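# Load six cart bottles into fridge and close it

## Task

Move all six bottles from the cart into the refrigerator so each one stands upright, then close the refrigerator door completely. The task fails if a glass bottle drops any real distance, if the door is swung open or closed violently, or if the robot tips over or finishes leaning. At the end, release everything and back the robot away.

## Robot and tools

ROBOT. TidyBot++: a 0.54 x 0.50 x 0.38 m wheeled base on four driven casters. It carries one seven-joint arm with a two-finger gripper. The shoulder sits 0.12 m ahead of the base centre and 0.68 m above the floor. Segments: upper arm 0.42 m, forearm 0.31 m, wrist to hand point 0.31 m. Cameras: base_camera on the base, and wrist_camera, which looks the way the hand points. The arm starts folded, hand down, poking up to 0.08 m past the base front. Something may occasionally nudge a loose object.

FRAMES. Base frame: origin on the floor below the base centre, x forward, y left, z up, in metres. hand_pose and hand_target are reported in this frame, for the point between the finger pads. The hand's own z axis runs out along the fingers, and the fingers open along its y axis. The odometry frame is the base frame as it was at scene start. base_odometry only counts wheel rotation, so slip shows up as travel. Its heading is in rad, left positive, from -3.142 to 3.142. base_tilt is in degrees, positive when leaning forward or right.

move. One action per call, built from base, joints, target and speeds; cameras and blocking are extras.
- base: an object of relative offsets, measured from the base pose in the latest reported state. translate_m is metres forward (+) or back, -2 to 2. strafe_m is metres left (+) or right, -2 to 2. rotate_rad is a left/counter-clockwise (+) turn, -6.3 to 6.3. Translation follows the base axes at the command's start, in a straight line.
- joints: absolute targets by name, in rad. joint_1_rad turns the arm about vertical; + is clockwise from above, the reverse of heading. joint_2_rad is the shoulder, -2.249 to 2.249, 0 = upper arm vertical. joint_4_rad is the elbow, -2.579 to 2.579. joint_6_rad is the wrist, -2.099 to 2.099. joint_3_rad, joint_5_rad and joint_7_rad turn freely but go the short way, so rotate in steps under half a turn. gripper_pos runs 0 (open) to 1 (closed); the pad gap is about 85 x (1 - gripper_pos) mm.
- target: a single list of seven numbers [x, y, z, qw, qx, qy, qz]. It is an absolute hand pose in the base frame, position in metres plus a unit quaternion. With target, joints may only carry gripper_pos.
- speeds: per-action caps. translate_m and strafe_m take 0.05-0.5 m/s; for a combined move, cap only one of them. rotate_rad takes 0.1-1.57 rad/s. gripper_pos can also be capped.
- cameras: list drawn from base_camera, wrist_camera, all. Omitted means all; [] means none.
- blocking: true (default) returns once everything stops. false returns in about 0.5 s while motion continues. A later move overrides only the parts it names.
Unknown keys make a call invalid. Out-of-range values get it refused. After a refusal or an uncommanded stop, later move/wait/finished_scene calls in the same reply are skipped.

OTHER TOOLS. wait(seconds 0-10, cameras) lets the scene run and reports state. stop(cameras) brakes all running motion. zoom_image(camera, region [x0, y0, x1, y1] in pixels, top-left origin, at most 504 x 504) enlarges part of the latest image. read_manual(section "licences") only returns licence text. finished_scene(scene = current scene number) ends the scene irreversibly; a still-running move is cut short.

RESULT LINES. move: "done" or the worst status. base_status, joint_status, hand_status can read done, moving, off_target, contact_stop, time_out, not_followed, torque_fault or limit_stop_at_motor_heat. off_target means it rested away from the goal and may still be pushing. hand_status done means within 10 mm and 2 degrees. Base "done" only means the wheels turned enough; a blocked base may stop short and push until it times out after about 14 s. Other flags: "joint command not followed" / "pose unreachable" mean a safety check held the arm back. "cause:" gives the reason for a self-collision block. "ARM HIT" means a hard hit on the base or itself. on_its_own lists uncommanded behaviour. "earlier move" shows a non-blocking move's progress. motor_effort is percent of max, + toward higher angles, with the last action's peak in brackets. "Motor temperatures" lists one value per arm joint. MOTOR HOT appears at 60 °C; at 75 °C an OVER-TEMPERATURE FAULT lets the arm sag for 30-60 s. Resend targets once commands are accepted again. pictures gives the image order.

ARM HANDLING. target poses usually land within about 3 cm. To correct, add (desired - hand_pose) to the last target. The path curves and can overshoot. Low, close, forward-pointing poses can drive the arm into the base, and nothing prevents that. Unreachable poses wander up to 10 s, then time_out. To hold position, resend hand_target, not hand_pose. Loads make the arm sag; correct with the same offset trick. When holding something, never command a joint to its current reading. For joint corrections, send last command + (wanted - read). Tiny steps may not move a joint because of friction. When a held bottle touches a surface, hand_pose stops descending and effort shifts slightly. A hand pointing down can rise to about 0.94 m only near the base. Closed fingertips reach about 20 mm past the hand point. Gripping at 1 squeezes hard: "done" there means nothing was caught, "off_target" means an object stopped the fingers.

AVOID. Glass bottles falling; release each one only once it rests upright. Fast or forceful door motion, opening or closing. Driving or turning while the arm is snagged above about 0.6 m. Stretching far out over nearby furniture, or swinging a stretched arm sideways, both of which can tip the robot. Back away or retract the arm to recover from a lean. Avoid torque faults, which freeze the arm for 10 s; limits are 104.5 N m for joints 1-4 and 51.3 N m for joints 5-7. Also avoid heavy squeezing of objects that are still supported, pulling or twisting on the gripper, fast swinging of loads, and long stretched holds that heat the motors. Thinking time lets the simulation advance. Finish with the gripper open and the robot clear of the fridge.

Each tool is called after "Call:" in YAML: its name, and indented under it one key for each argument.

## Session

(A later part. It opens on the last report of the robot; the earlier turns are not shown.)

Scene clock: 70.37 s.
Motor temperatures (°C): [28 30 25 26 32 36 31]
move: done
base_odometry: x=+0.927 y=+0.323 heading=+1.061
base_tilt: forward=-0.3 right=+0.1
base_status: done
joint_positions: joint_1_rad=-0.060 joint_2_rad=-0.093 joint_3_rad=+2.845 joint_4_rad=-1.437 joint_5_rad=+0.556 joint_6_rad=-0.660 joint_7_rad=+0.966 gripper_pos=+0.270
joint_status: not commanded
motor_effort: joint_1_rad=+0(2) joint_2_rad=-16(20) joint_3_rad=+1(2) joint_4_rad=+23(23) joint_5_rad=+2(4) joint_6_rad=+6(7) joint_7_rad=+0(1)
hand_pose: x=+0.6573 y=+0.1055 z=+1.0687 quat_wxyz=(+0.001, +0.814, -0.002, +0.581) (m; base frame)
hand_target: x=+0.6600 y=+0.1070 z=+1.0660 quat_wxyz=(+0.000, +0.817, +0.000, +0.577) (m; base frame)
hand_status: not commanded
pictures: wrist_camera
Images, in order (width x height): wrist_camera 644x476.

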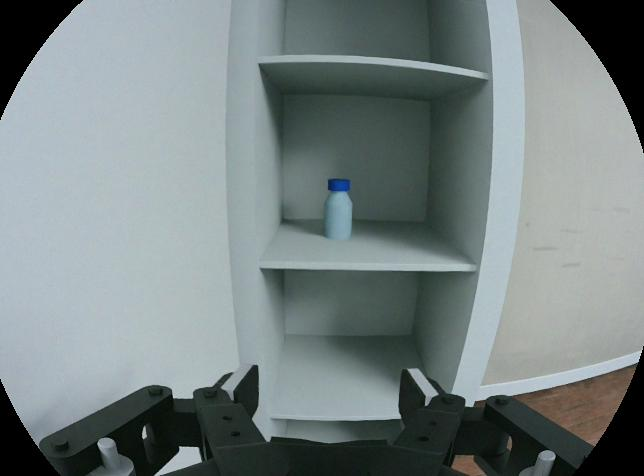

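Call:
move:
  base: {"translate_m":-1.473,"strafe_m":0.067,"rotate_rad":-1.061}
  speeds: {"translate_m":0.45,"rotate_rad":0.8}
  joints: {"joint_1_rad":0,"joint_2_rad":-0.013,"joint_3_rad":3.141,"joint_4_rad":-1.814,"joint_5_rad":-0.036,"joint_6_rad":-0.07,"joint_7_rad":1.49,"gripper_pos":0.22}
  cameras: ["wrist_camera","base_camera"]

Scene clock: 76.33 s.
Motor temperatures (°C): [28 30 25 26 32 36 31]
move: done
base_odometry: x=+0.150 y=-0.930 heading=-0.001
base_tilt: forward=-0.3 right=+0.1
base_status: done
joint_positions: joint_1_rad=-0.002 joint_2_rad=-0.020 joint_3_rad=+3.133 joint_4_rad=-1.804 joint_5_rad=+0.007 joint_6_rad=-0.106 joint_7_rad=+1.441 gripper_pos=+0.220
joint_status: all done
motor_effort: joint_1_rad=+0(4) joint_2_rad=-20(25) joint_3_rad=+0(4) joint_4_rad=+23(25) joint_5_rad=-1(4) joint_6_rad=+8(8) joint_7_rad=+0(1)
hand_pose: x=+0.7133 y=+0.0073 z=+0.9379 quat_wxyz=(-0.038, +0.809, -0.045, +0.584) (m; base frame)
hand_target: x=+0.7170 y=+0.0025 z=+0.9388 quat_wxyz=(-0.036, +0.804, -0.046, +0.592) (m; base frame)
hand_status: not commanded
pictures: base_camera, wrist_camera
Images, in order (width x height): base_camera 644x364, wrist_camera 644x476.

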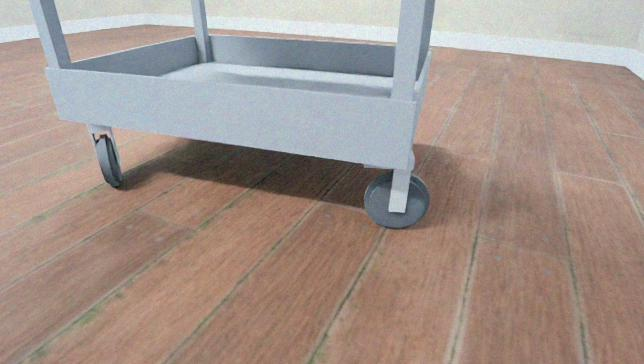

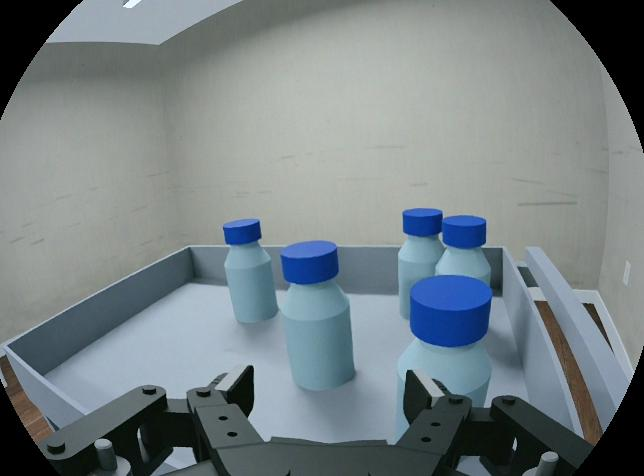

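Call:
move:
  base: {"translate_m":0.04,"strafe_m":-0.062}
  speeds: {"translate_m":0.2}
  joints: {"joint_1_rad":0,"joint_2_rad":-0.013,"joint_3_rad":3.141,"joint_4_rad":-1.83,"joint_5_rad":-0.036,"joint_6_rad":-0.06,"joint_7_rad":1.56,"gripper_pos":0.22}
  cameras: ["wrist_camera"]

Scene clock: 78.63 s.
Motor temperatures (°C): [28 30 25 26 32 36 31]
move: done
base_odometry: x=+0.189 y=-0.993 heading=-0.001
base_tilt: forward=-0.3 right=+0.1
base_status: done
joint_positions: joint_1_rad=+0.001 joint_2_rad=-0.019 joint_3_rad=+3.136 joint_4_rad=-1.823 joint_5_rad=+0.007 joint_6_rad=-0.093 joint_7_rad=+1.521 gripper_pos=+0.220
joint_status: all done
motor_effort: joint_1_rad=+0(3) joint_2_rad=-20(22) joint_3_rad=+0(3) joint_4_rad=+23(24) joint_5_rad=+0(1) joint_6_rad=+7(8) joint_7_rad=+0(1)
hand_pose: x=+0.7117 y=+0.0038 z=+0.9304 quat_wxyz=(-0.013, +0.812, -0.016, +0.583) (m; base frame)
hand_target: x=+0.7152 y=+0.0024 z=+0.9321 quat_wxyz=(-0.015, +0.806, -0.018, +0.591) (m; base frame)
hand_status: not commanded
pictures: wrist_camera
Images, in order (width x height): wrist_camera 644x476.

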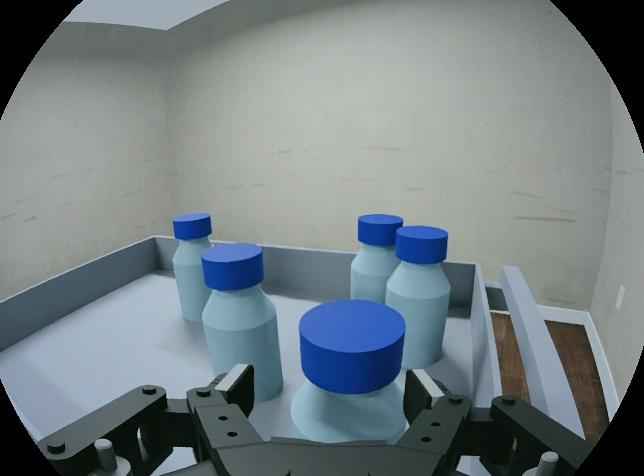

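Call:
move:
  base: {"translate_m":0.03,"strafe_m":-0.010}
  speeds: {"translate_m":0.1}
  cameras: ["wrist_camera"]

Scene clock: 79.83 s.
Motor temperatures (°C): [28 30 25 26 32 36 31]
move: done
base_odometry: x=+0.220 y=-1.003 heading=-0.001
base_tilt: forward=-0.3 right=+0.1
base_status: done
joint_positions: joint_1_rad=+0.001 joint_2_rad=-0.017 joint_3_rad=+3.136 joint_4_rad=-1.823 joint_5_rad=+0.007 joint_6_rad=-0.092 joint_7_rad=+1.521 gripper_pos=+0.220
joint_status: not commanded
motor_effort: joint_1_rad=+0(2) joint_2_rad=-20(23) joint_3_rad=+0(1) joint_4_rad=+23(24) joint_5_rad=+0(1) joint_6_rad=+7(8) joint_7_rad=+0(1)
hand_pose: x=+0.7121 y=+0.0038 z=+0.9293 quat_wxyz=(-0.013, +0.813, -0.016, +0.582) (m; base frame)
hand_target: x=+0.7152 y=+0.0024 z=+0.9321 quat_wxyz=(-0.015, +0.806, -0.018, +0.591) (m; base frame)
hand_status: not commanded
pictures: wrist_camera
Images, in order (width x height): wrist_camera 644x476.

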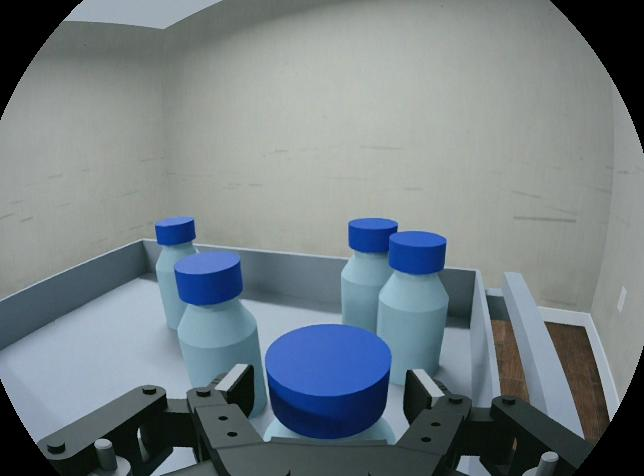

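Call:
move:
  joints: {"gripper_pos":0.5}
  cameras: ["wrist_camera"]

Call:
move:
  joints: {"gripper_pos":0.65}
  cameras: []

Call:
move:
  target: [0.695,0,1.0,0,-0.802,0,-0.597]
  cameras: ["wrist_camera"]

Call:
move:
  target: [0.67,0,1.085,0,-0.795,0,-0.606]
  cameras: ["wrist_camera"]

Scene clock: 80.93 s.
Motor temperatures (°C): [28 30 25 26 32 36 31]
move: off_target
base_odometry: x=+0.220 y=-1.003 heading=-0.001
base_tilt: forward=-0.3 right=+0.1
base_status: not commanded
joint_positions: joint_1_rad=+0.001 joint_2_rad=-0.018 joint_3_rad=+3.136 joint_4_rad=-1.824 joint_5_rad=+0.007 joint_6_rad=-0.091 joint_7_rad=+1.521 gripper_pos=+0.446
joint_status: gripper_pos off_target (ended at +0.446, target +0.500)
motor_effort: joint_1_rad=+0(1) joint_2_rad=-19(21) joint_3_rad=-1(1) joint_4_rad=+24(24) joint_5_rad=+0(1) joint_6_rad=+8(9) joint_7_rad=+0(1)
hand_pose: x=+0.7119 y=+0.0038 z=+0.9299 quat_wxyz=(-0.013, +0.812, -0.016, +0.583) (m; base frame)
hand_target: x=+0.7152 y=+0.0024 z=+0.9321 quat_wxyz=(-0.015, +0.806, -0.018, +0.591) (m; base frame)
hand_status: not commanded
pictures: wrist_camera
Images, in order (width x height): wrist_camera 644x476.

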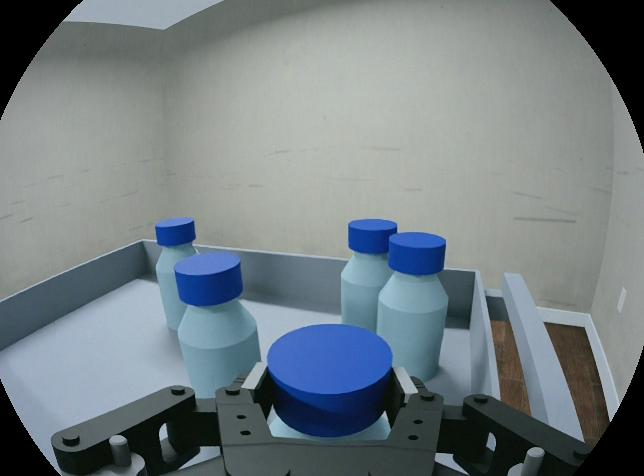

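Scene clock: 81.50 s.
Motor temperatures (°C): [28 30 25 26 32 36 31]
move: off_target
base_odometry: x=+0.220 y=-1.003 heading=-0.001
base_tilt: forward=-0.3 right=+0.1
base_status: not commanded
joint_positions: joint_1_rad=+0.001 joint_2_rad=-0.018 joint_3_rad=+3.136 joint_4_rad=-1.824 joint_5_rad=+0.007 joint_6_rad=-0.091 joint_7_rad=+1.521 gripper_pos=+0.446
joint_status: gripper_pos off_target (ended at +0.446, target +0.650)
motor_effort: joint_1_rad=+0(1) joint_2_rad=-18(20) joint_3_rad=+0(1) joint_4_rad=+23(23) joint_5_rad=+0(1) joint_6_rad=+7(8) joint_7_rad=-1(1)
hand_pose: x=+0.7119 y=+0.0038 z=+0.9298 quat_wxyz=(-0.013, +0.812, -0.016, +0.583) (m; base frame)
hand_target: x=+0.7152 y=+0.0024 z=+0.9321 quat_wxyz=(-0.015, +0.806, -0.018, +0.591) (m; base frame)
hand_status: not commanded
pictures: none
No camera images: "cameras" was empty.

Scene clock: 82.63 s.
Motor temperatures (°C): [28 30 25 26 32 36 31]
move: off_target
base_odometry: x=+0.220 y=-1.003 heading=-0.001
base_tilt: forward=-0.3 right=+0.1
base_status: not commanded
joint_positions: joint_1_rad=-0.003 joint_2_rad=-0.068 joint_3_rad=+3.140 joint_4_rad=-1.736 joint_5_rad=+0.007 joint_6_rad=-0.228 joint_7_rad=+1.531 gripper_pos=+0.446
joint_status: not commanded
motor_effort: joint_1_rad=+0(1) joint_2_rad=-22(26) joint_3_rad=+0(1) joint_4_rad=+28(29) joint_5_rad=-1(1) joint_6_rad=+11(12) joint_7_rad=+0(1)
hand_pose: x=+0.6982 y=+0.0034 z=+0.9721 quat_wxyz=(-0.010, +0.812, -0.012, +0.583) (m; base frame)
hand_target: x=+0.6950 y=+0.0000 z=+1.0000 quat_wxyz=(+0.000, +0.802, +0.000, +0.597) (m; base frame)
hand_status: off_target (0.028 m and 2.6 deg from the pose sent, 0.072 m and 3.1 deg at the start)
pictures: wrist_camera
Images, in order (width x height): wrist_camera 644x476.

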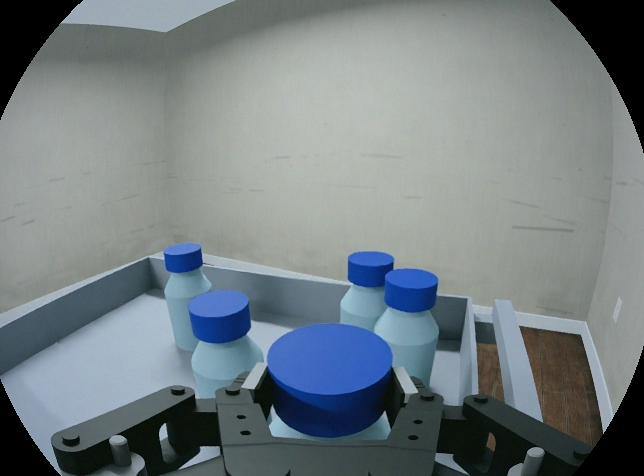

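Scene clock: 84.17 s.
Motor temperatures (°C): [28 30 25 26 32 36 31]
move: off_target
base_odometry: x=+0.220 y=-1.003 heading=-0.001
base_tilt: forward=-0.3 right=+0.1
base_status: not commanded
joint_positions: joint_1_rad=-0.003 joint_2_rad=-0.120 joint_3_rad=+3.140 joint_4_rad=-1.522 joint_5_rad=+0.007 joint_6_rad=-0.455 joint_7_rad=+1.531 gripper_pos=+0.446
joint_status: not commanded
motor_effort: joint_1_rad=+1(1) joint_2_rad=-21(25) joint_3_rad=+0(1) joint_4_rad=+28(30) joint_5_rad=+0(1) joint_6_rad=+10(12) joint_7_rad=+0(1)
hand_pose: x=+0.6771 y=+0.0029 z=+1.0646 quat_wxyz=(-0.010, +0.801, -0.013, +0.599) (m; base frame)
hand_target: x=+0.6700 y=+0.0000 z=+1.0850 quat_wxyz=(+0.000, +0.795, +0.000, +0.606) (m; base frame)
hand_status: off_target (0.022 m and 2.1 deg from the pose sent, 0.116 m and 3.7 deg at the start)
pictures: wrist_camera
Images, in order (width x height): wrist_camera 644x476.

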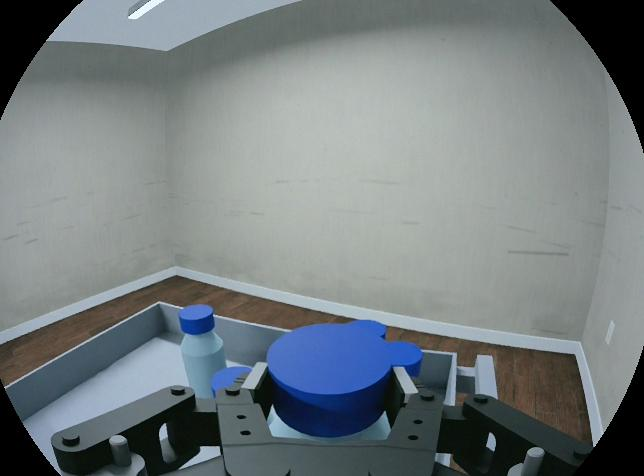

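Call:
move:
  base: {"translate_m":-0.2}
  speeds: {"translate_m":0.3}
  target: [0.66,0,1.12,0,-0.79,0,-0.613]
  cameras: []

Call:
move:
  base: {"translate_m":1.018,"strafe_m":1.514,"rotate_rad":1.066}
  speeds: {"translate_m":0.45,"rotate_rad":0.6}
  target: [0.66,0,1.14,0,-0.793,0,-0.609]
  cameras: ["wrist_camera","base_camera"]

Scene clock: 87.10 s.
Motor temperatures (°C): [28 30 25 26 32 36 31]
move: off_target
base_odometry: x=+0.019 y=-1.003 heading=-0.001
base_tilt: forward=-0.3 right=+0.1
base_status: done
joint_positions: joint_1_rad=-0.005 joint_2_rad=-0.131 joint_3_rad=+3.142 joint_4_rad=-1.431 joint_5_rad=+0.007 joint_6_rad=-0.543 joint_7_rad=+1.531 gripper_pos=+0.446
joint_status: not commanded
motor_effort: joint_1_rad=+0(2) joint_2_rad=-19(24) joint_3_rad=+1(2) joint_4_rad=+28(29) joint_5_rad=+0(1) joint_6_rad=+12(12) joint_7_rad=+0(1)
hand_pose: x=+0.6669 y=+0.0030 z=+1.0994 quat_wxyz=(-0.010, +0.796, -0.013, +0.605) (m; base frame)
hand_target: x=+0.6600 y=+0.0000 z=+1.1200 quat_wxyz=(+0.000, +0.790, +0.000, +0.613) (m; base frame)
hand_status: off_target (0.022 m and 2.2 deg from the pose sent, 0.058 m and 2.7 deg at the start)
pictures: none
No camera images: "cameras" was empty.

Scene clock: 92.43 s.
Motor temperatures (°C): [28 30 25 26 32 36 31]
move: off_target
base_odometry: x=+1.039 y=+0.510 heading=+1.066
base_tilt: forward=-0.3 right=+0.1
base_status: done
joint_positions: joint_1_rad=-0.016 joint_2_rad=-0.102 joint_3_rad=+3.161 joint_4_rad=-1.335 joint_5_rad=+0.007 joint_6_rad=-0.626 joint_7_rad=+1.531 gripper_pos=+0.446
joint_status: not commanded
motor_effort: joint_1_rad=+0(4) joint_2_rad=-20(25) joint_3_rad=+0(5) joint_4_rad=+27(28) joint_5_rad=+0(2) joint_6_rad=+12(12) joint_7_rad=+0(1)
hand_pose: x=+0.6714 y=-0.0024 z=+1.1159 quat_wxyz=(-0.009, +0.801, -0.017, +0.598) (m; base frame)
hand_target: x=+0.6600 y=+0.0000 z=+1.1400 quat_wxyz=(+0.000, +0.793, +0.000, +0.609) (m; base frame)
hand_status: off_target (0.027 m and 2.7 deg from the pose sent, 0.041 m and 2.0 deg at the start)
pictures: base_camera, wrist_camera
Images, in order (width x height): base_camera 644x364, wrist_camera 644x476.

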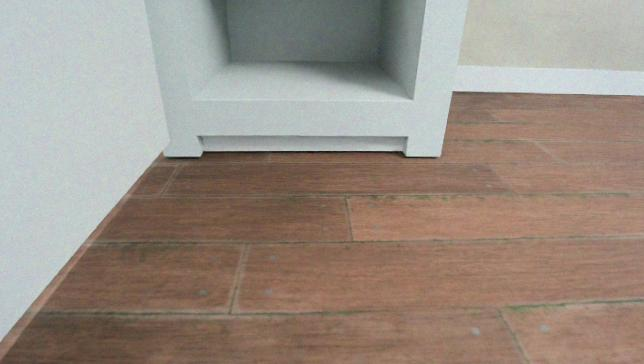

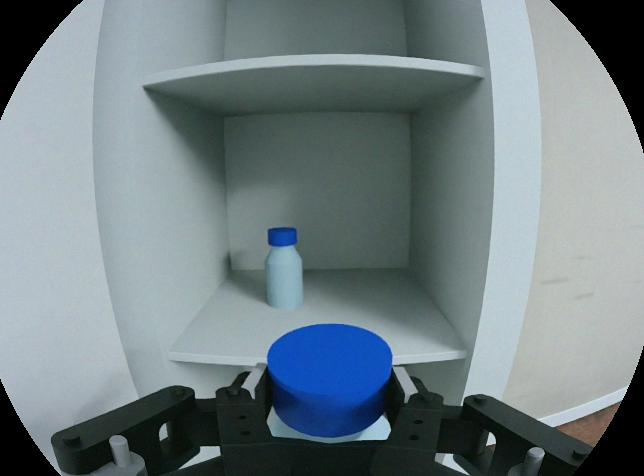

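Call:
move:
  base: {"translate_m":0.3}
  speeds: {"translate_m":0.25}
  target: [0.66,-0.04,1.13,0,-0.793,0,-0.609]
  cameras: ["wrist_camera"]

Scene clock: 95.57 s.
Motor temperatures (°C): [28 30 25 26 32 36 31]
move: off_target
base_odometry: x=+1.185 y=+0.773 heading=+1.066
base_tilt: forward=-0.3 right=+0.1
base_status: done
joint_positions: joint_1_rad=-0.025 joint_2_rad=-0.110 joint_3_rad=+3.293 joint_4_rad=-1.353 joint_5_rad=-0.151 joint_6_rad=-0.626 joint_7_rad=+1.734 gripper_pos=+0.446
joint_status: not commanded
motor_effort: joint_1_rad=+0(2) joint_2_rad=-20(24) joint_3_rad=+0(2) joint_4_rad=+27(29) joint_5_rad=-2(2) joint_6_rad=+10(12) joint_7_rad=+0(1)
hand_pose: x=+0.6678 y=-0.0472 z=+1.1119 quat_wxyz=(+0.007, +0.802, -0.013, +0.597) (m; base frame)
hand_target: x=+0.6600 y=-0.0400 z=+1.1300 quat_wxyz=(+0.000, +0.793, +0.000, +0.609) (m; base frame)
hand_status: off_target (0.021 m and 2.4 deg from the pose sent, 0.042 m and 2.7 deg at the start)
pictures: wrist_camera
Images, in order (width x height): wrist_camera 644x476.

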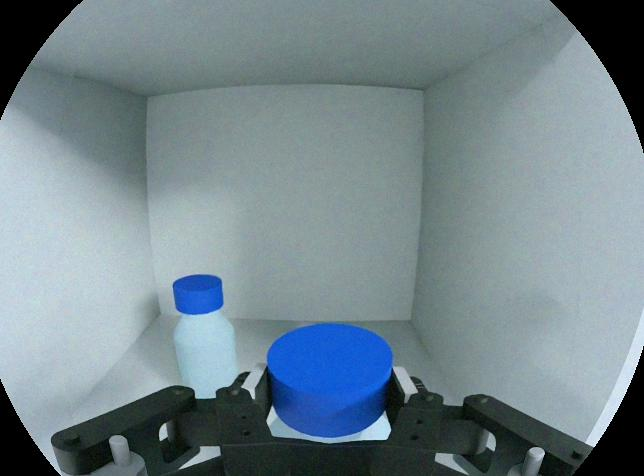

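Call:
move:
  base: {"translate_m":0.195}
  speeds: {"translate_m":0.12}
  target: [0.66,-0.04,1.105,0,-0.8,0,-0.6]
  cameras: ["wrist_camera"]

Call:
move:
  target: [0.66,-0.04,1.09,0,-0.803,0,-0.596]
  cameras: []

Call:
move:
  target: [0.66,-0.04,1.08,0,-0.803,0,-0.596]
  cameras: ["wrist_camera"]

Scene clock: 98.57 s.
Motor temperatures (°C): [28 30 25 26 32 36 31]
move: off_target
base_odometry: x=+1.279 y=+0.944 heading=+1.066
base_tilt: forward=-0.3 right=+0.1
base_status: done
joint_positions: joint_1_rad=-0.032 joint_2_rad=-0.119 joint_3_rad=+3.293 joint_4_rad=-1.425 joint_5_rad=-0.152 joint_6_rad=-0.625 joint_7_rad=+1.741 gripper_pos=+0.446
joint_status: not commanded
motor_effort: joint_1_rad=+0(1) joint_2_rad=-20(24) joint_3_rad=+0(2) joint_4_rad=+27(29) joint_5_rad=-1(2) joint_6_rad=+11(12) joint_7_rad=+0(1)
hand_pose: x=+0.6642 y=-0.0429 z=+1.0745 quat_wxyz=(+0.004, +0.820, -0.009, +0.572) (m; base frame)
hand_target: x=+0.6600 y=-0.0400 z=+1.1050 quat_wxyz=(+0.000, +0.800, +0.000, +0.600) (m; base frame)
hand_status: off_target (0.031 m and 4.1 deg from the pose sent, 0.013 m and 1.7 deg at the start)
pictures: wrist_camera
Images, in order (width x height): wrist_camera 644x476.

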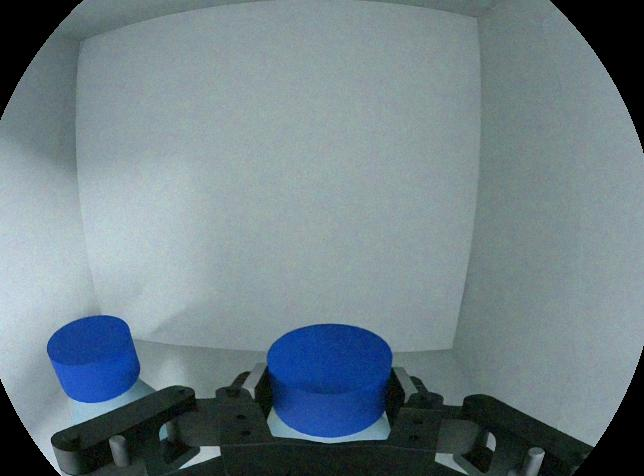

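Scene clock: 99.27 s.
Motor temperatures (°C): [28 30 25 26 32 36 31]
move: off_target
base_odometry: x=+1.279 y=+0.944 heading=+1.066
base_tilt: forward=-0.3 right=+0.1
base_status: not commanded
joint_positions: joint_1_rad=-0.039 joint_2_rad=-0.129 joint_3_rad=+3.297 joint_4_rad=-1.455 joint_5_rad=-0.153 joint_6_rad=-0.604 joint_7_rad=+1.747 gripper_pos=+0.446
joint_status: not commanded
motor_effort: joint_1_rad=+0(1) joint_2_rad=-18(21) joint_3_rad=+0(1) joint_4_rad=+26(28) joint_5_rad=-1(2) joint_6_rad=+9(10) joint_7_rad=+1(1)
hand_pose: x=+0.6619 y=-0.0419 z=+1.0679 quat_wxyz=(+0.003, +0.820, -0.008, +0.572) (m; base frame)
hand_target: x=+0.6600 y=-0.0400 z=+1.0900 quat_wxyz=(+0.000, +0.803, +0.000, +0.596) (m; base frame)
hand_status: off_target (0.022 m and 3.5 deg from the pose sent, 0.016 m and 3.5 deg at the start)
pictures: none
No camera images: "cameras" was empty.

Scene clock: 99.93 s.
Motor temperatures (°C): [28 30 25 26 32 36 31]
move: off_target
base_odometry: x=+1.279 y=+0.944 heading=+1.066
base_tilt: forward=-0.3 right=+0.1
base_status: not commanded
joint_positions: joint_1_rad=-0.049 joint_2_rad=-0.142 joint_3_rad=+3.305 joint_4_rad=-1.483 joint_5_rad=-0.157 joint_6_rad=-0.571 joint_7_rad=+1.753 gripper_pos=+0.446
joint_status: not commanded
motor_effort: joint_1_rad=+0(1) joint_2_rad=-16(18) joint_3_rad=-1(1) joint_4_rad=+24(25) joint_5_rad=-1(2) joint_6_rad=+9(9) joint_7_rad=+0(1)
hand_pose: x=+0.6598 y=-0.0420 z=+1.0675 quat_wxyz=(+0.003, +0.815, -0.008, +0.580) (m; base frame)
hand_target: x=+0.6600 y=-0.0400 z=+1.0800 quat_wxyz=(+0.000, +0.803, +0.000, +0.596) (m; base frame)
hand_status: off_target (0.013 m and 2.5 deg from the pose sent, 0.012 m and 3.5 deg at the start)
pictures: wrist_camera
Images, in order (width x height): wrist_camera 644x476.

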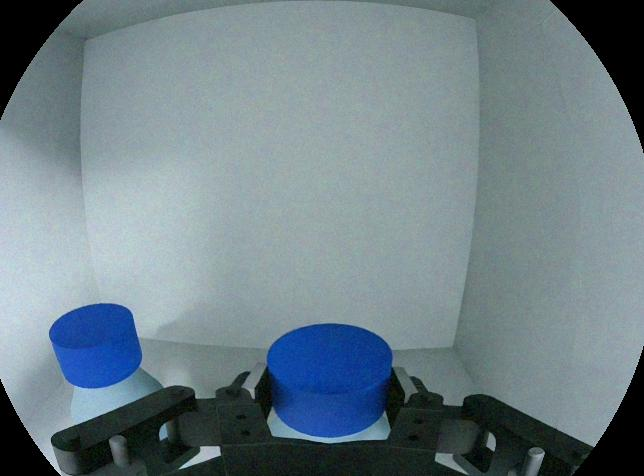

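Call:
move:
  target: [0.66,-0.042,1.069,0,-0.8166,0,-0.5771]
  cameras: []

Call:
move:
  joints: {"gripper_pos":0.41}
  cameras: ["wrist_camera"]

Call:
move:
  joints: {"gripper_pos":0.27}
  cameras: ["wrist_camera"]

Call:
move:
  base: {"translate_m":-0.12}
  speeds: {"translate_m":0.1}
  cameras: ["wrist_camera"]

Scene clock: 101.07 s.
Motor temperatures (°C): [28 30 25 26 32 36 31]
move: done
base_odometry: x=+1.279 y=+0.944 heading=+1.066
base_tilt: forward=-0.3 right=+0.1
base_status: not commanded
joint_positions: joint_1_rad=-0.047 joint_2_rad=-0.140 joint_3_rad=+3.305 joint_4_rad=-1.476 joint_5_rad=-0.161 joint_6_rad=-0.584 joint_7_rad=+1.754 gripper_pos=+0.446
joint_status: not commanded
motor_effort: joint_1_rad=+1(1) joint_2_rad=-17(18) joint_3_rad=+0(1) joint_4_rad=+24(25) joint_5_rad=+0(2) joint_6_rad=+7(8) joint_7_rad=+0(1)
hand_pose: x=+0.6592 y=-0.0423 z=+1.0675 quat_wxyz=(+0.002, +0.817, -0.008, +0.577) (m; base frame)
hand_target: x=+0.6600 y=-0.0420 z=+1.0690 quat_wxyz=(+0.000, +0.817, +0.000, +0.577) (m; base frame)
hand_status: done (0.002 m and 1.0 deg from the pose sent, 0.002 m and 1.0 deg at the start)
pictures: none
No camera images: "cameras" was empty.

Scene clock: 101.73 s.
Motor temperatures (°C): [28 30 25 26 32 36 31]
move: done
base_odometry: x=+1.279 y=+0.944 heading=+1.066
base_tilt: forward=-0.3 right=+0.1
base_status: not commanded
joint_positions: joint_1_rad=-0.047 joint_2_rad=-0.140 joint_3_rad=+3.305 joint_4_rad=-1.476 joint_5_rad=-0.161 joint_6_rad=-0.584 joint_7_rad=+1.754 gripper_pos=+0.409
joint_status: all done
motor_effort: joint_1_rad=+0(1) joint_2_rad=-17(19) joint_3_rad=-1(1) joint_4_rad=+24(26) joint_5_rad=-1(2) joint_6_rad=+8(9) joint_7_rad=+0(1)
hand_pose: x=+0.6594 y=-0.0423 z=+1.0671 quat_wxyz=(+0.002, +0.817, -0.008, +0.577) (m; base frame)
hand_target: x=+0.6600 y=-0.0420 z=+1.0690 quat_wxyz=(+0.000, +0.817, +0.000, +0.577) (m; base frame)
hand_status: not commanded
pictures: wrist_camera
Images, in order (width x height): wrist_camera 644x476.

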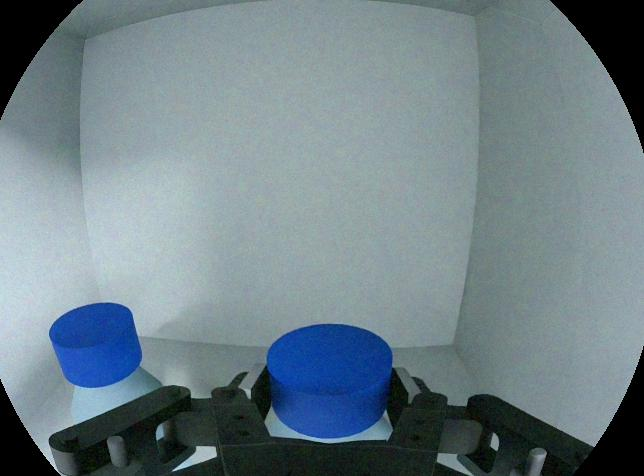

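Scene clock: 102.30 s.
Motor temperatures (°C): [28 30 25 26 32 36 31]
move: done
base_odometry: x=+1.279 y=+0.944 heading=+1.066
base_tilt: forward=-0.3 right=+0.1
base_status: not commanded
joint_positions: joint_1_rad=-0.047 joint_2_rad=-0.140 joint_3_rad=+3.305 joint_4_rad=-1.476 joint_5_rad=-0.161 joint_6_rad=-0.584 joint_7_rad=+1.756 gripper_pos=+0.270
joint_status: all done
motor_effort: joint_1_rad=+1(1) joint_2_rad=-16(17) joint_3_rad=+0(1) joint_4_rad=+23(25) joint_5_rad=-1(1) joint_6_rad=+7(8) joint_7_rad=+0(1)
hand_pose: x=+0.6594 y=-0.0423 z=+1.0671 quat_wxyz=(+0.002, +0.817, -0.008, +0.577) (m; base frame)
hand_target: x=+0.6600 y=-0.0420 z=+1.0690 quat_wxyz=(+0.000, +0.817, +0.000, +0.577) (m; base frame)
hand_status: not commanded
pictures: wrist_camera
Images, in order (width x height): wrist_camera 644x476.

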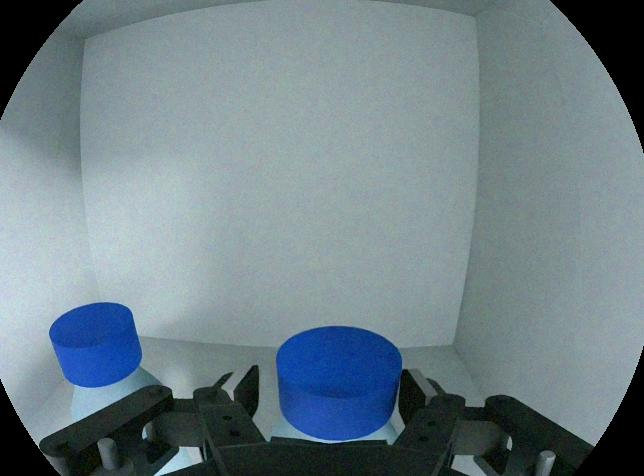

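Scene clock: 104.00 s.
Motor temperatures (°C): [28 30 25 26 32 36 31]
move: done
base_odometry: x=+1.221 y=+0.838 heading=+1.066
base_tilt: forward=-0.3 right=+0.1
base_status: done
joint_positions: joint_1_rad=-0.047 joint_2_rad=-0.144 joint_3_rad=+3.305 joint_4_rad=-1.476 joint_5_rad=-0.161 joint_6_rad=-0.584 joint_7_rad=+1.756 gripper_pos=+0.270
joint_status: not commanded
motor_effort: joint_1_rad=+0(2) joint_2_rad=-15(20) joint_3_rad=+0(2) joint_4_rad=+23(24) joint_5_rad=-1(2) joint_6_rad=+7(8) joint_7_rad=+1(1)
hand_pose: x=+0.6576 y=-0.0423 z=+1.0696 quat_wxyz=(+0.002, +0.816, -0.008, +0.579) (m; base frame)
hand_target: x=+0.6600 y=-0.0420 z=+1.0690 quat_wxyz=(+0.000, +0.817, +0.000, +0.577) (m; base frame)
hand_status: not commanded
pictures: wrist_camera
Images, in order (width x height): wrist_camera 644x476.

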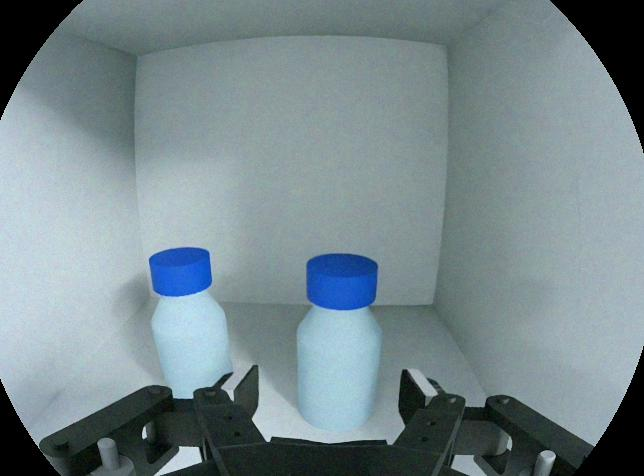

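Call:
move:
  base: {"translate_m":-0.6}
  speeds: {"translate_m":0.35}
  cameras: []

Call:
move:
  base: {"translate_m":-1.423,"strafe_m":0.025,"rotate_rad":-1.067}
  speeds: {"translate_m":0.45,"rotate_rad":0.8}
  joints: {"joint_1_rad":0,"joint_2_rad":-0.013,"joint_3_rad":3.141,"joint_4_rad":-1.83,"joint_5_rad":-0.036,"joint_6_rad":-0.06,"joint_7_rad":1.54,"gripper_pos":0.22}
  cameras: ["wrist_camera"]

Scene clock: 107.87 s.
Motor temperatures (°C): [28 30 25 26 32 36 31]
move: done
base_odometry: x=+0.931 y=+0.313 heading=+1.066
base_tilt: forward=-0.3 right=+0.1
base_status: done
joint_positions: joint_1_rad=-0.047 joint_2_rad=-0.146 joint_3_rad=+3.305 joint_4_rad=-1.476 joint_5_rad=-0.161 joint_6_rad=-0.584 joint_7_rad=+1.756 gripper_pos=+0.270
joint_status: not commanded
motor_effort: joint_1_rad=+0(1) joint_2_rad=-15(19) joint_3_rad=+0(1) joint_4_rad=+23(24) joint_5_rad=-1(2) joint_6_rad=+6(8) joint_7_rad=+0(1)
hand_pose: x=+0.6571 y=-0.0423 z=+1.0703 quat_wxyz=(+0.002, +0.815, -0.008, +0.579) (m; base frame)
hand_target: x=+0.6600 y=-0.0420 z=+1.0690 quat_wxyz=(+0.000, +0.817, +0.000, +0.577) (m; base frame)
hand_status: not commanded
pictures: none
No camera images: "cameras" was empty.

Scene clock: 112.17 s.
Motor temperatures (°C): [28 30 25 26 32 36 31]
move: done
base_odometry: x=+0.221 y=-0.921 heading=-0.002
base_tilt: forward=-0.3 right=+0.1
base_status: done
joint_positions: joint_1_rad=-0.002 joint_2_rad=-0.023 joint_3_rad=+3.158 joint_4_rad=-1.822 joint_5_rad=-0.079 joint_6_rad=-0.096 joint_7_rad=+1.589 gripper_pos=+0.220
joint_status: all done
motor_effort: joint_1_rad=+1(4) joint_2_rad=-20(23) joint_3_rad=+0(4) joint_4_rad=+23(25) joint_5_rad=-1(1) joint_6_rad=+8(9) joint_7_rad=+0(1)
hand_pose: x=+0.7110 y=-0.0046 z=+0.9322 quat_wxyz=(-0.017, +0.811, -0.028, +0.584) (m; base frame)
hand_target: x=+0.7152 y=+0.0024 z=+0.9321 quat_wxyz=(-0.021, +0.806, -0.026, +0.591) (m; base frame)
hand_status: not commanded
pictures: wrist_camera
Images, in order (width x height): wrist_camera 644x476.

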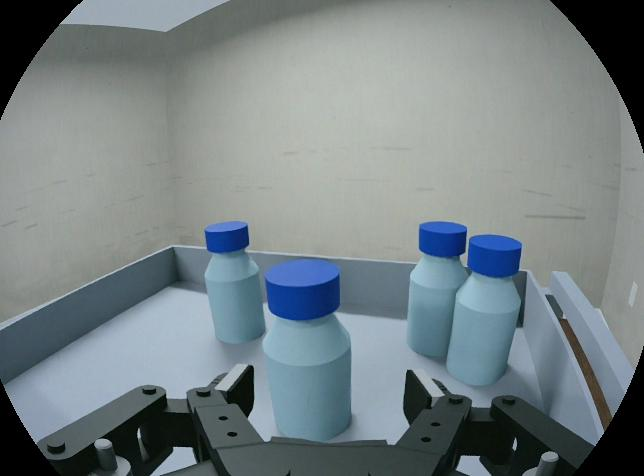

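Call:
move:
  base: {"translate_m":0.095,"strafe_m":0.014}
  speeds: {"translate_m":0.15}
  cameras: ["wrist_camera"]

Scene clock: 113.80 s.
Motor temperatures (°C): [28 30 25 26 32 36 31]
move: done
base_odometry: x=+0.317 y=-0.907 heading=-0.002
base_tilt: forward=-0.3 right=+0.1
base_status: done
joint_positions: joint_1_rad=-0.002 joint_2_rad=-0.020 joint_3_rad=+3.157 joint_4_rad=-1.823 joint_5_rad=-0.079 joint_6_rad=-0.094 joint_7_rad=+1.588 gripper_pos=+0.220
joint_status: not commanded
motor_effort: joint_1_rad=+1(2) joint_2_rad=-20(23) joint_3_rad=+0(1) joint_4_rad=+23(24) joint_5_rad=+0(1) joint_6_rad=+7(8) joint_7_rad=+0(1)
hand_pose: x=+0.7116 y=-0.0043 z=+0.9307 quat_wxyz=(-0.017, +0.812, -0.028, +0.583) (m; base frame)
hand_target: x=+0.7152 y=+0.0024 z=+0.9321 quat_wxyz=(-0.021, +0.806, -0.026, +0.591) (m; base frame)
hand_status: not commanded
pictures: wrist_camera
Images, in order (width x height): wrist_camera 644x476.

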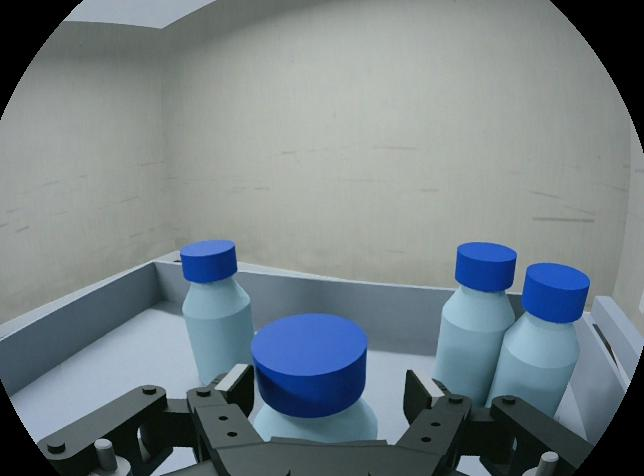

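Call:
move:
  base: {"translate_m":0.014,"strafe_m":0.008}
  speeds: {"translate_m":0.1}
  cameras: ["wrist_camera"]

Call:
move:
  joints: {"gripper_pos":0.5}
  cameras: ["wrist_camera"]

Call:
move:
  joints: {"gripper_pos":0.65}
  cameras: []

Call:
move:
  target: [0.695,0,1.0,0,-0.802,0,-0.597]
  cameras: []

Call:
move:
  target: [0.67,0,1.085,0,-0.795,0,-0.606]
  cameras: ["wrist_camera"]

Scene clock: 115.30 s.
Motor temperatures (°C): [28 30 25 26 32 36 31]
move: done
base_odometry: x=+0.331 y=-0.899 heading=-0.002
base_tilt: forward=-0.3 right=+0.1
base_status: done
joint_positions: joint_1_rad=-0.002 joint_2_rad=-0.017 joint_3_rad=+3.155 joint_4_rad=-1.824 joint_5_rad=-0.079 joint_6_rad=-0.093 joint_7_rad=+1.588 gripper_pos=+0.220
joint_status: not commanded
motor_effort: joint_1_rad=+0(2) joint_2_rad=-20(23) joint_3_rad=+0(2) joint_4_rad=+23(24) joint_5_rad=+0(1) joint_6_rad=+7(8) joint_7_rad=-1(1)
hand_pose: x=+0.7124 y=-0.0031 z=+0.9284 quat_wxyz=(-0.018, +0.813, -0.027, +0.582) (m; base frame)
hand_target: x=+0.7152 y=+0.0024 z=+0.9321 quat_wxyz=(-0.021, +0.806, -0.026, +0.591) (m; base frame)
hand_status: not commanded
pictures: wrist_camera
Images, in order (width x height): wrist_camera 644x476.

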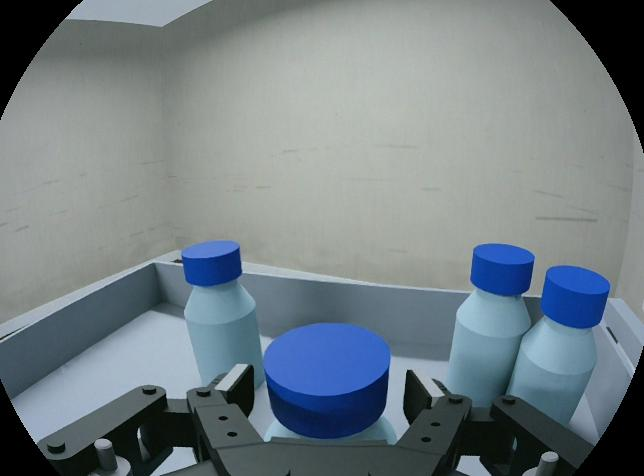

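Scene clock: 115.97 s.
Motor temperatures (°C): [28 30 25 26 32 36 31]
move: off_target
base_odometry: x=+0.331 y=-0.899 heading=-0.002
base_tilt: forward=-0.3 right=+0.1
base_status: not commanded
joint_positions: joint_1_rad=-0.002 joint_2_rad=-0.017 joint_3_rad=+3.155 joint_4_rad=-1.824 joint_5_rad=-0.077 joint_6_rad=-0.091 joint_7_rad=+1.588 gripper_pos=+0.444
joint_status: gripper_pos off_target (ended at +0.444, target +0.500)
motor_effort: joint_1_rad=+0(2) joint_2_rad=-19(20) joint_3_rad=+1(1) joint_4_rad=+23(24) joint_5_rad=+1(1) joint_6_rad=+7(9) joint_7_rad=+0(1)
hand_pose: x=+0.7123 y=-0.0031 z=+0.9291 quat_wxyz=(-0.017, +0.812, -0.027, +0.582) (m; base frame)
hand_target: x=+0.7152 y=+0.0024 z=+0.9321 quat_wxyz=(-0.021, +0.806, -0.026, +0.591) (m; base frame)
hand_status: not commanded
pictures: wrist_camera
Images, in order (width x height): wrist_camera 644x476.

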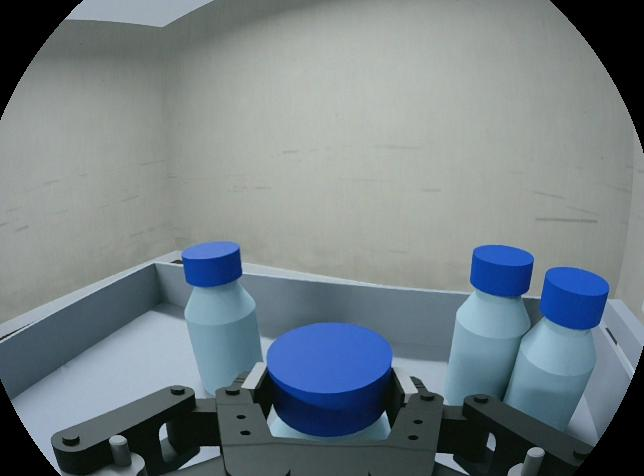

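Scene clock: 116.53 s.
Motor temperatures (°C): [28 30 25 26 32 36 31]
move: off_target
base_odometry: x=+0.331 y=-0.899 heading=-0.002
base_tilt: forward=-0.3 right=+0.1
base_status: not commanded
joint_positions: joint_1_rad=-0.002 joint_2_rad=-0.017 joint_3_rad=+3.155 joint_4_rad=-1.824 joint_5_rad=-0.077 joint_6_rad=-0.091 joint_7_rad=+1.588 gripper_pos=+0.444
joint_status: gripper_pos off_target (ended at +0.444, target +0.650)
motor_effort: joint_1_rad=+1(1) joint_2_rad=-19(20) joint_3_rad=+0(1) joint_4_rad=+23(24) joint_5_rad=+0(1) joint_6_rad=+7(8) joint_7_rad=+0(1)
hand_pose: x=+0.7123 y=-0.0031 z=+0.9291 quat_wxyz=(-0.017, +0.812, -0.027, +0.582) (m; base frame)
hand_target: x=+0.7152 y=+0.0024 z=+0.9321 quat_wxyz=(-0.021, +0.806, -0.026, +0.591) (m; base frame)
hand_status: not commanded
pictures: none
No camera images: "cameras" was empty.

Scene clock: 117.67 s.
Motor temperatures (°C): [28 30 25 26 32 36 31]
move: off_target
base_odometry: x=+0.331 y=-0.899 heading=-0.002
base_tilt: forward=-0.3 right=+0.1
base_status: not commanded
joint_positions: joint_1_rad=-0.003 joint_2_rad=-0.067 joint_3_rad=+3.155 joint_4_rad=-1.737 joint_5_rad=-0.051 joint_6_rad=-0.229 joint_7_rad=+1.588 gripper_pos=+0.444
joint_status: not commanded
motor_effort: joint_1_rad=+0(2) joint_2_rad=-23(26) joint_3_rad=+0(1) joint_4_rad=+28(29) joint_5_rad=+0(1) joint_6_rad=+10(12) joint_7_rad=+0(1)
hand_pose: x=+0.6985 y=-0.0013 z=+0.9699 quat_wxyz=(-0.011, +0.813, -0.014, +0.582) (m; base frame)
hand_target: x=+0.6950 y=+0.0000 z=+1.0000 quat_wxyz=(+0.000, +0.802, +0.000, +0.597) (m; base frame)
hand_status: off_target (0.030 m and 3.0 deg from the pose sent, 0.073 m and 4.2 deg at the start)
pictures: none
No camera images: "cameras" was empty.

Scene clock: 119.20 s.
Motor temperatures (°C): [28 30 25 26 32 36 31]
move: off_target
base_odometry: x=+0.331 y=-0.899 heading=-0.002
base_tilt: forward=-0.3 right=+0.1
base_status: not commanded
joint_positions: joint_1_rad=-0.003 joint_2_rad=-0.119 joint_3_rad=+3.155 joint_4_rad=-1.523 joint_5_rad=-0.044 joint_6_rad=-0.457 joint_7_rad=+1.588 gripper_pos=+0.444
joint_status: not commanded
motor_effort: joint_1_rad=+0(1) joint_2_rad=-21(25) joint_3_rad=+0(1) joint_4_rad=+28(30) joint_5_rad=+0(1) joint_6_rad=+11(12) joint_7_rad=+0(1)
hand_pose: x=+0.6776 y=+0.0011 z=+1.0629 quat_wxyz=(-0.012, +0.802, -0.008, +0.598) (m; base frame)
hand_target: x=+0.6700 y=+0.0000 z=+1.0850 quat_wxyz=(+0.000, +0.795, +0.000, +0.606) (m; base frame)
hand_status: off_target (0.023 m and 2.0 deg from the pose sent, 0.119 m and 4.0 deg at the start)
pictures: wrist_camera
Images, in order (width x height): wrist_camera 644x476.

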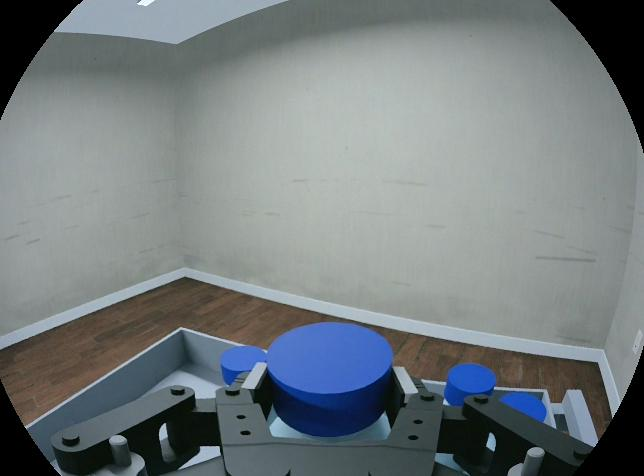

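Call:
move:
  base: {"translate_m":-0.25}
  speeds: {"translate_m":0.35}
  target: [0.66,0,1.12,0,-0.79,0,-0.613]
  cameras: []

Call:
move:
  base: {"translate_m":0.955,"strafe_m":1.412,"rotate_rad":1.068}
  speeds: {"translate_m":0.45,"rotate_rad":0.6}
  target: [0.66,0.04,1.14,0,-0.793,0,-0.609]
  cameras: ["wrist_camera","base_camera"]

Scene clock: 121.93 s.
Motor temperatures (°C): [28 30 25 26 32 36 31]
move: off_target
base_odometry: x=+0.081 y=-0.898 heading=-0.003
base_tilt: forward=-0.3 right=+0.1
base_status: done
joint_positions: joint_1_rad=-0.005 joint_2_rad=-0.129 joint_3_rad=+3.155 joint_4_rad=-1.432 joint_5_rad=-0.040 joint_6_rad=-0.545 joint_7_rad=+1.588 gripper_pos=+0.444
joint_status: not commanded
motor_effort: joint_1_rad=+0(2) joint_2_rad=-21(25) joint_3_rad=+0(2) joint_4_rad=+28(30) joint_5_rad=+0(1) joint_6_rad=+11(12) joint_7_rad=+1(1)
hand_pose: x=+0.6674 y=+0.0025 z=+1.0972 quat_wxyz=(-0.012, +0.798, -0.004, +0.603) (m; base frame)
hand_target: x=+0.6600 y=+0.0000 z=+1.1200 quat_wxyz=(+0.000, +0.790, +0.000, +0.613) (m; base frame)
hand_status: off_target (0.024 m and 2.1 deg from the pose sent, 0.060 m and 2.7 deg at the start)
pictures: none
No camera images: "cameras" was empty.

Scene clock: 127.00 s.
Motor temperatures (°C): [28 30 25 26 32 36 31]
move: off_target
base_odometry: x=+1.040 y=+0.511 heading=+1.066
base_tilt: forward=-0.3 right=+0.1
base_status: done
joint_positions: joint_1_rad=-0.013 joint_2_rad=-0.090 joint_3_rad=+3.031 joint_4_rad=-1.328 joint_5_rad=+0.158 joint_6_rad=-0.640 joint_7_rad=+1.415 gripper_pos=+0.444
joint_status: not commanded
motor_effort: joint_1_rad=+1(5) joint_2_rad=-21(25) joint_3_rad=+0(6) joint_4_rad=+28(29) joint_5_rad=+1(2) joint_6_rad=+12(12) joint_7_rad=+0(1)
hand_pose: x=+0.6717 y=+0.0452 z=+1.1117 quat_wxyz=(-0.004, +0.804, +0.013, +0.594) (m; base frame)
hand_target: x=+0.6600 y=+0.0400 z=+1.1400 quat_wxyz=(+0.000, +0.793, +0.000, +0.609) (m; base frame)
hand_status: off_target (0.031 m and 2.7 deg from the pose sent, 0.057 m and 1.7 deg at the start)
pictures: base_camera, wrist_camera
Images, in order (width x height): base_camera 644x364, wrist_camera 644x476.

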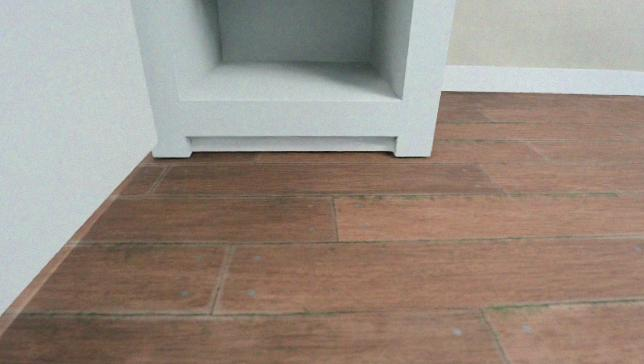

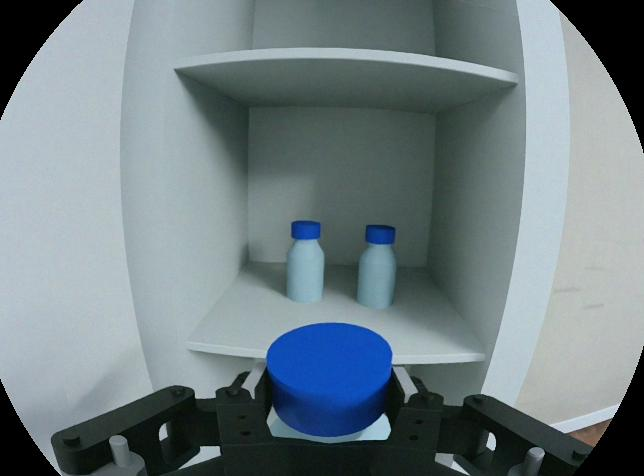

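Call:
move:
  base: {"translate_m":0.28}
  speeds: {"translate_m":0.25}
  target: [0.66,0.077,1.14,0,-0.793,0,-0.609]
  cameras: ["wrist_camera","base_camera"]

Scene clock: 129.63 s.
Motor temperatures (°C): [28 30 25 26 32 36 31]
move: off_target
base_odometry: x=+1.175 y=+0.756 heading=+1.066
base_tilt: forward=-0.3 right=+0.1
base_status: done
joint_positions: joint_1_rad=-0.039 joint_2_rad=-0.071 joint_3_rad=+2.940 joint_4_rad=-1.309 joint_5_rad=+0.342 joint_6_rad=-0.674 joint_7_rad=+1.226 gripper_pos=+0.444
joint_status: not commanded
motor_effort: joint_1_rad=+1(2) joint_2_rad=-21(25) joint_3_rad=+1(2) joint_4_rad=+27(28) joint_5_rad=+3(3) joint_6_rad=+11(12) joint_7_rad=+0(1)
hand_pose: x=+0.6719 y=+0.0762 z=+1.1104 quat_wxyz=(-0.001, +0.806, +0.010, +0.592) (m; base frame)
hand_target: x=+0.6600 y=+0.0770 z=+1.1400 quat_wxyz=(+0.000, +0.793, +0.000, +0.609) (m; base frame)
hand_status: off_target (0.032 m and 2.7 deg from the pose sent, 0.044 m and 2.7 deg at the start)
pictures: base_camera, wrist_camera
Images, in order (width x height): base_camera 644x364, wrist_camera 644x476.

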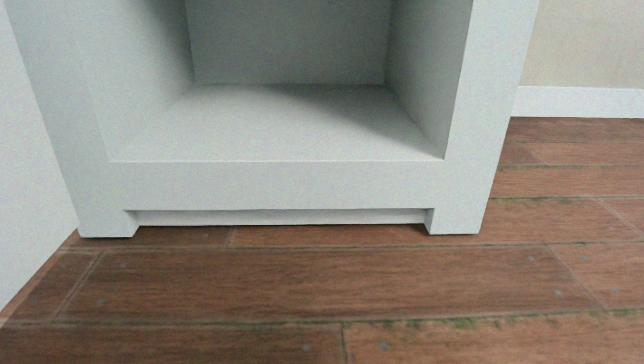

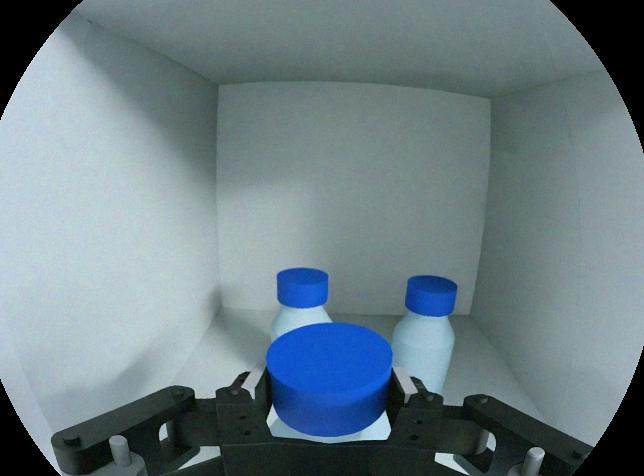

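Call:
move:
  base: {"translate_m":0.143}
  speeds: {"translate_m":0.12}
  target: [0.66,0.1,1.11,0,-0.8,0,-0.6]
  cameras: ["wrist_camera"]

Scene clock: 132.10 s.
Motor temperatures (°C): [28 30 25 26 32 36 31]
move: off_target
base_odometry: x=+1.245 y=+0.882 heading=+1.066
base_tilt: forward=-0.3 right=+0.1
base_status: done
joint_positions: joint_1_rad=-0.051 joint_2_rad=-0.066 joint_3_rad=+2.882 joint_4_rad=-1.361 joint_5_rad=+0.467 joint_6_rad=-0.675 joint_7_rad=+1.084 gripper_pos=+0.444
joint_status: not commanded
motor_effort: joint_1_rad=+1(2) joint_2_rad=-21(25) joint_3_rad=+1(2) joint_4_rad=+27(29) joint_5_rad=+3(4) joint_6_rad=+9(11) joint_7_rad=+0(1)
hand_pose: x=+0.6703 y=+0.0941 z=+1.0863 quat_wxyz=(+0.001, +0.813, +0.004, +0.583) (m; base frame)
hand_target: x=+0.6600 y=+0.1000 z=+1.1100 quat_wxyz=(+0.000, +0.800, +0.000, +0.600) (m; base frame)
hand_status: off_target (0.026 m and 2.5 deg from the pose sent, 0.027 m and 1.6 deg at the start)
pictures: wrist_camera
Images, in order (width x height): wrist_camera 644x476.

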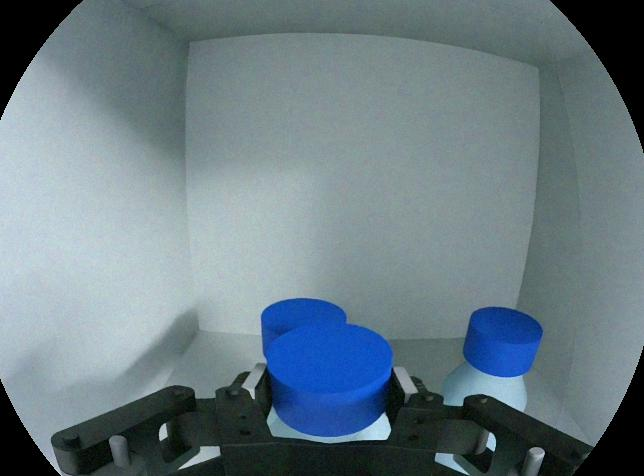

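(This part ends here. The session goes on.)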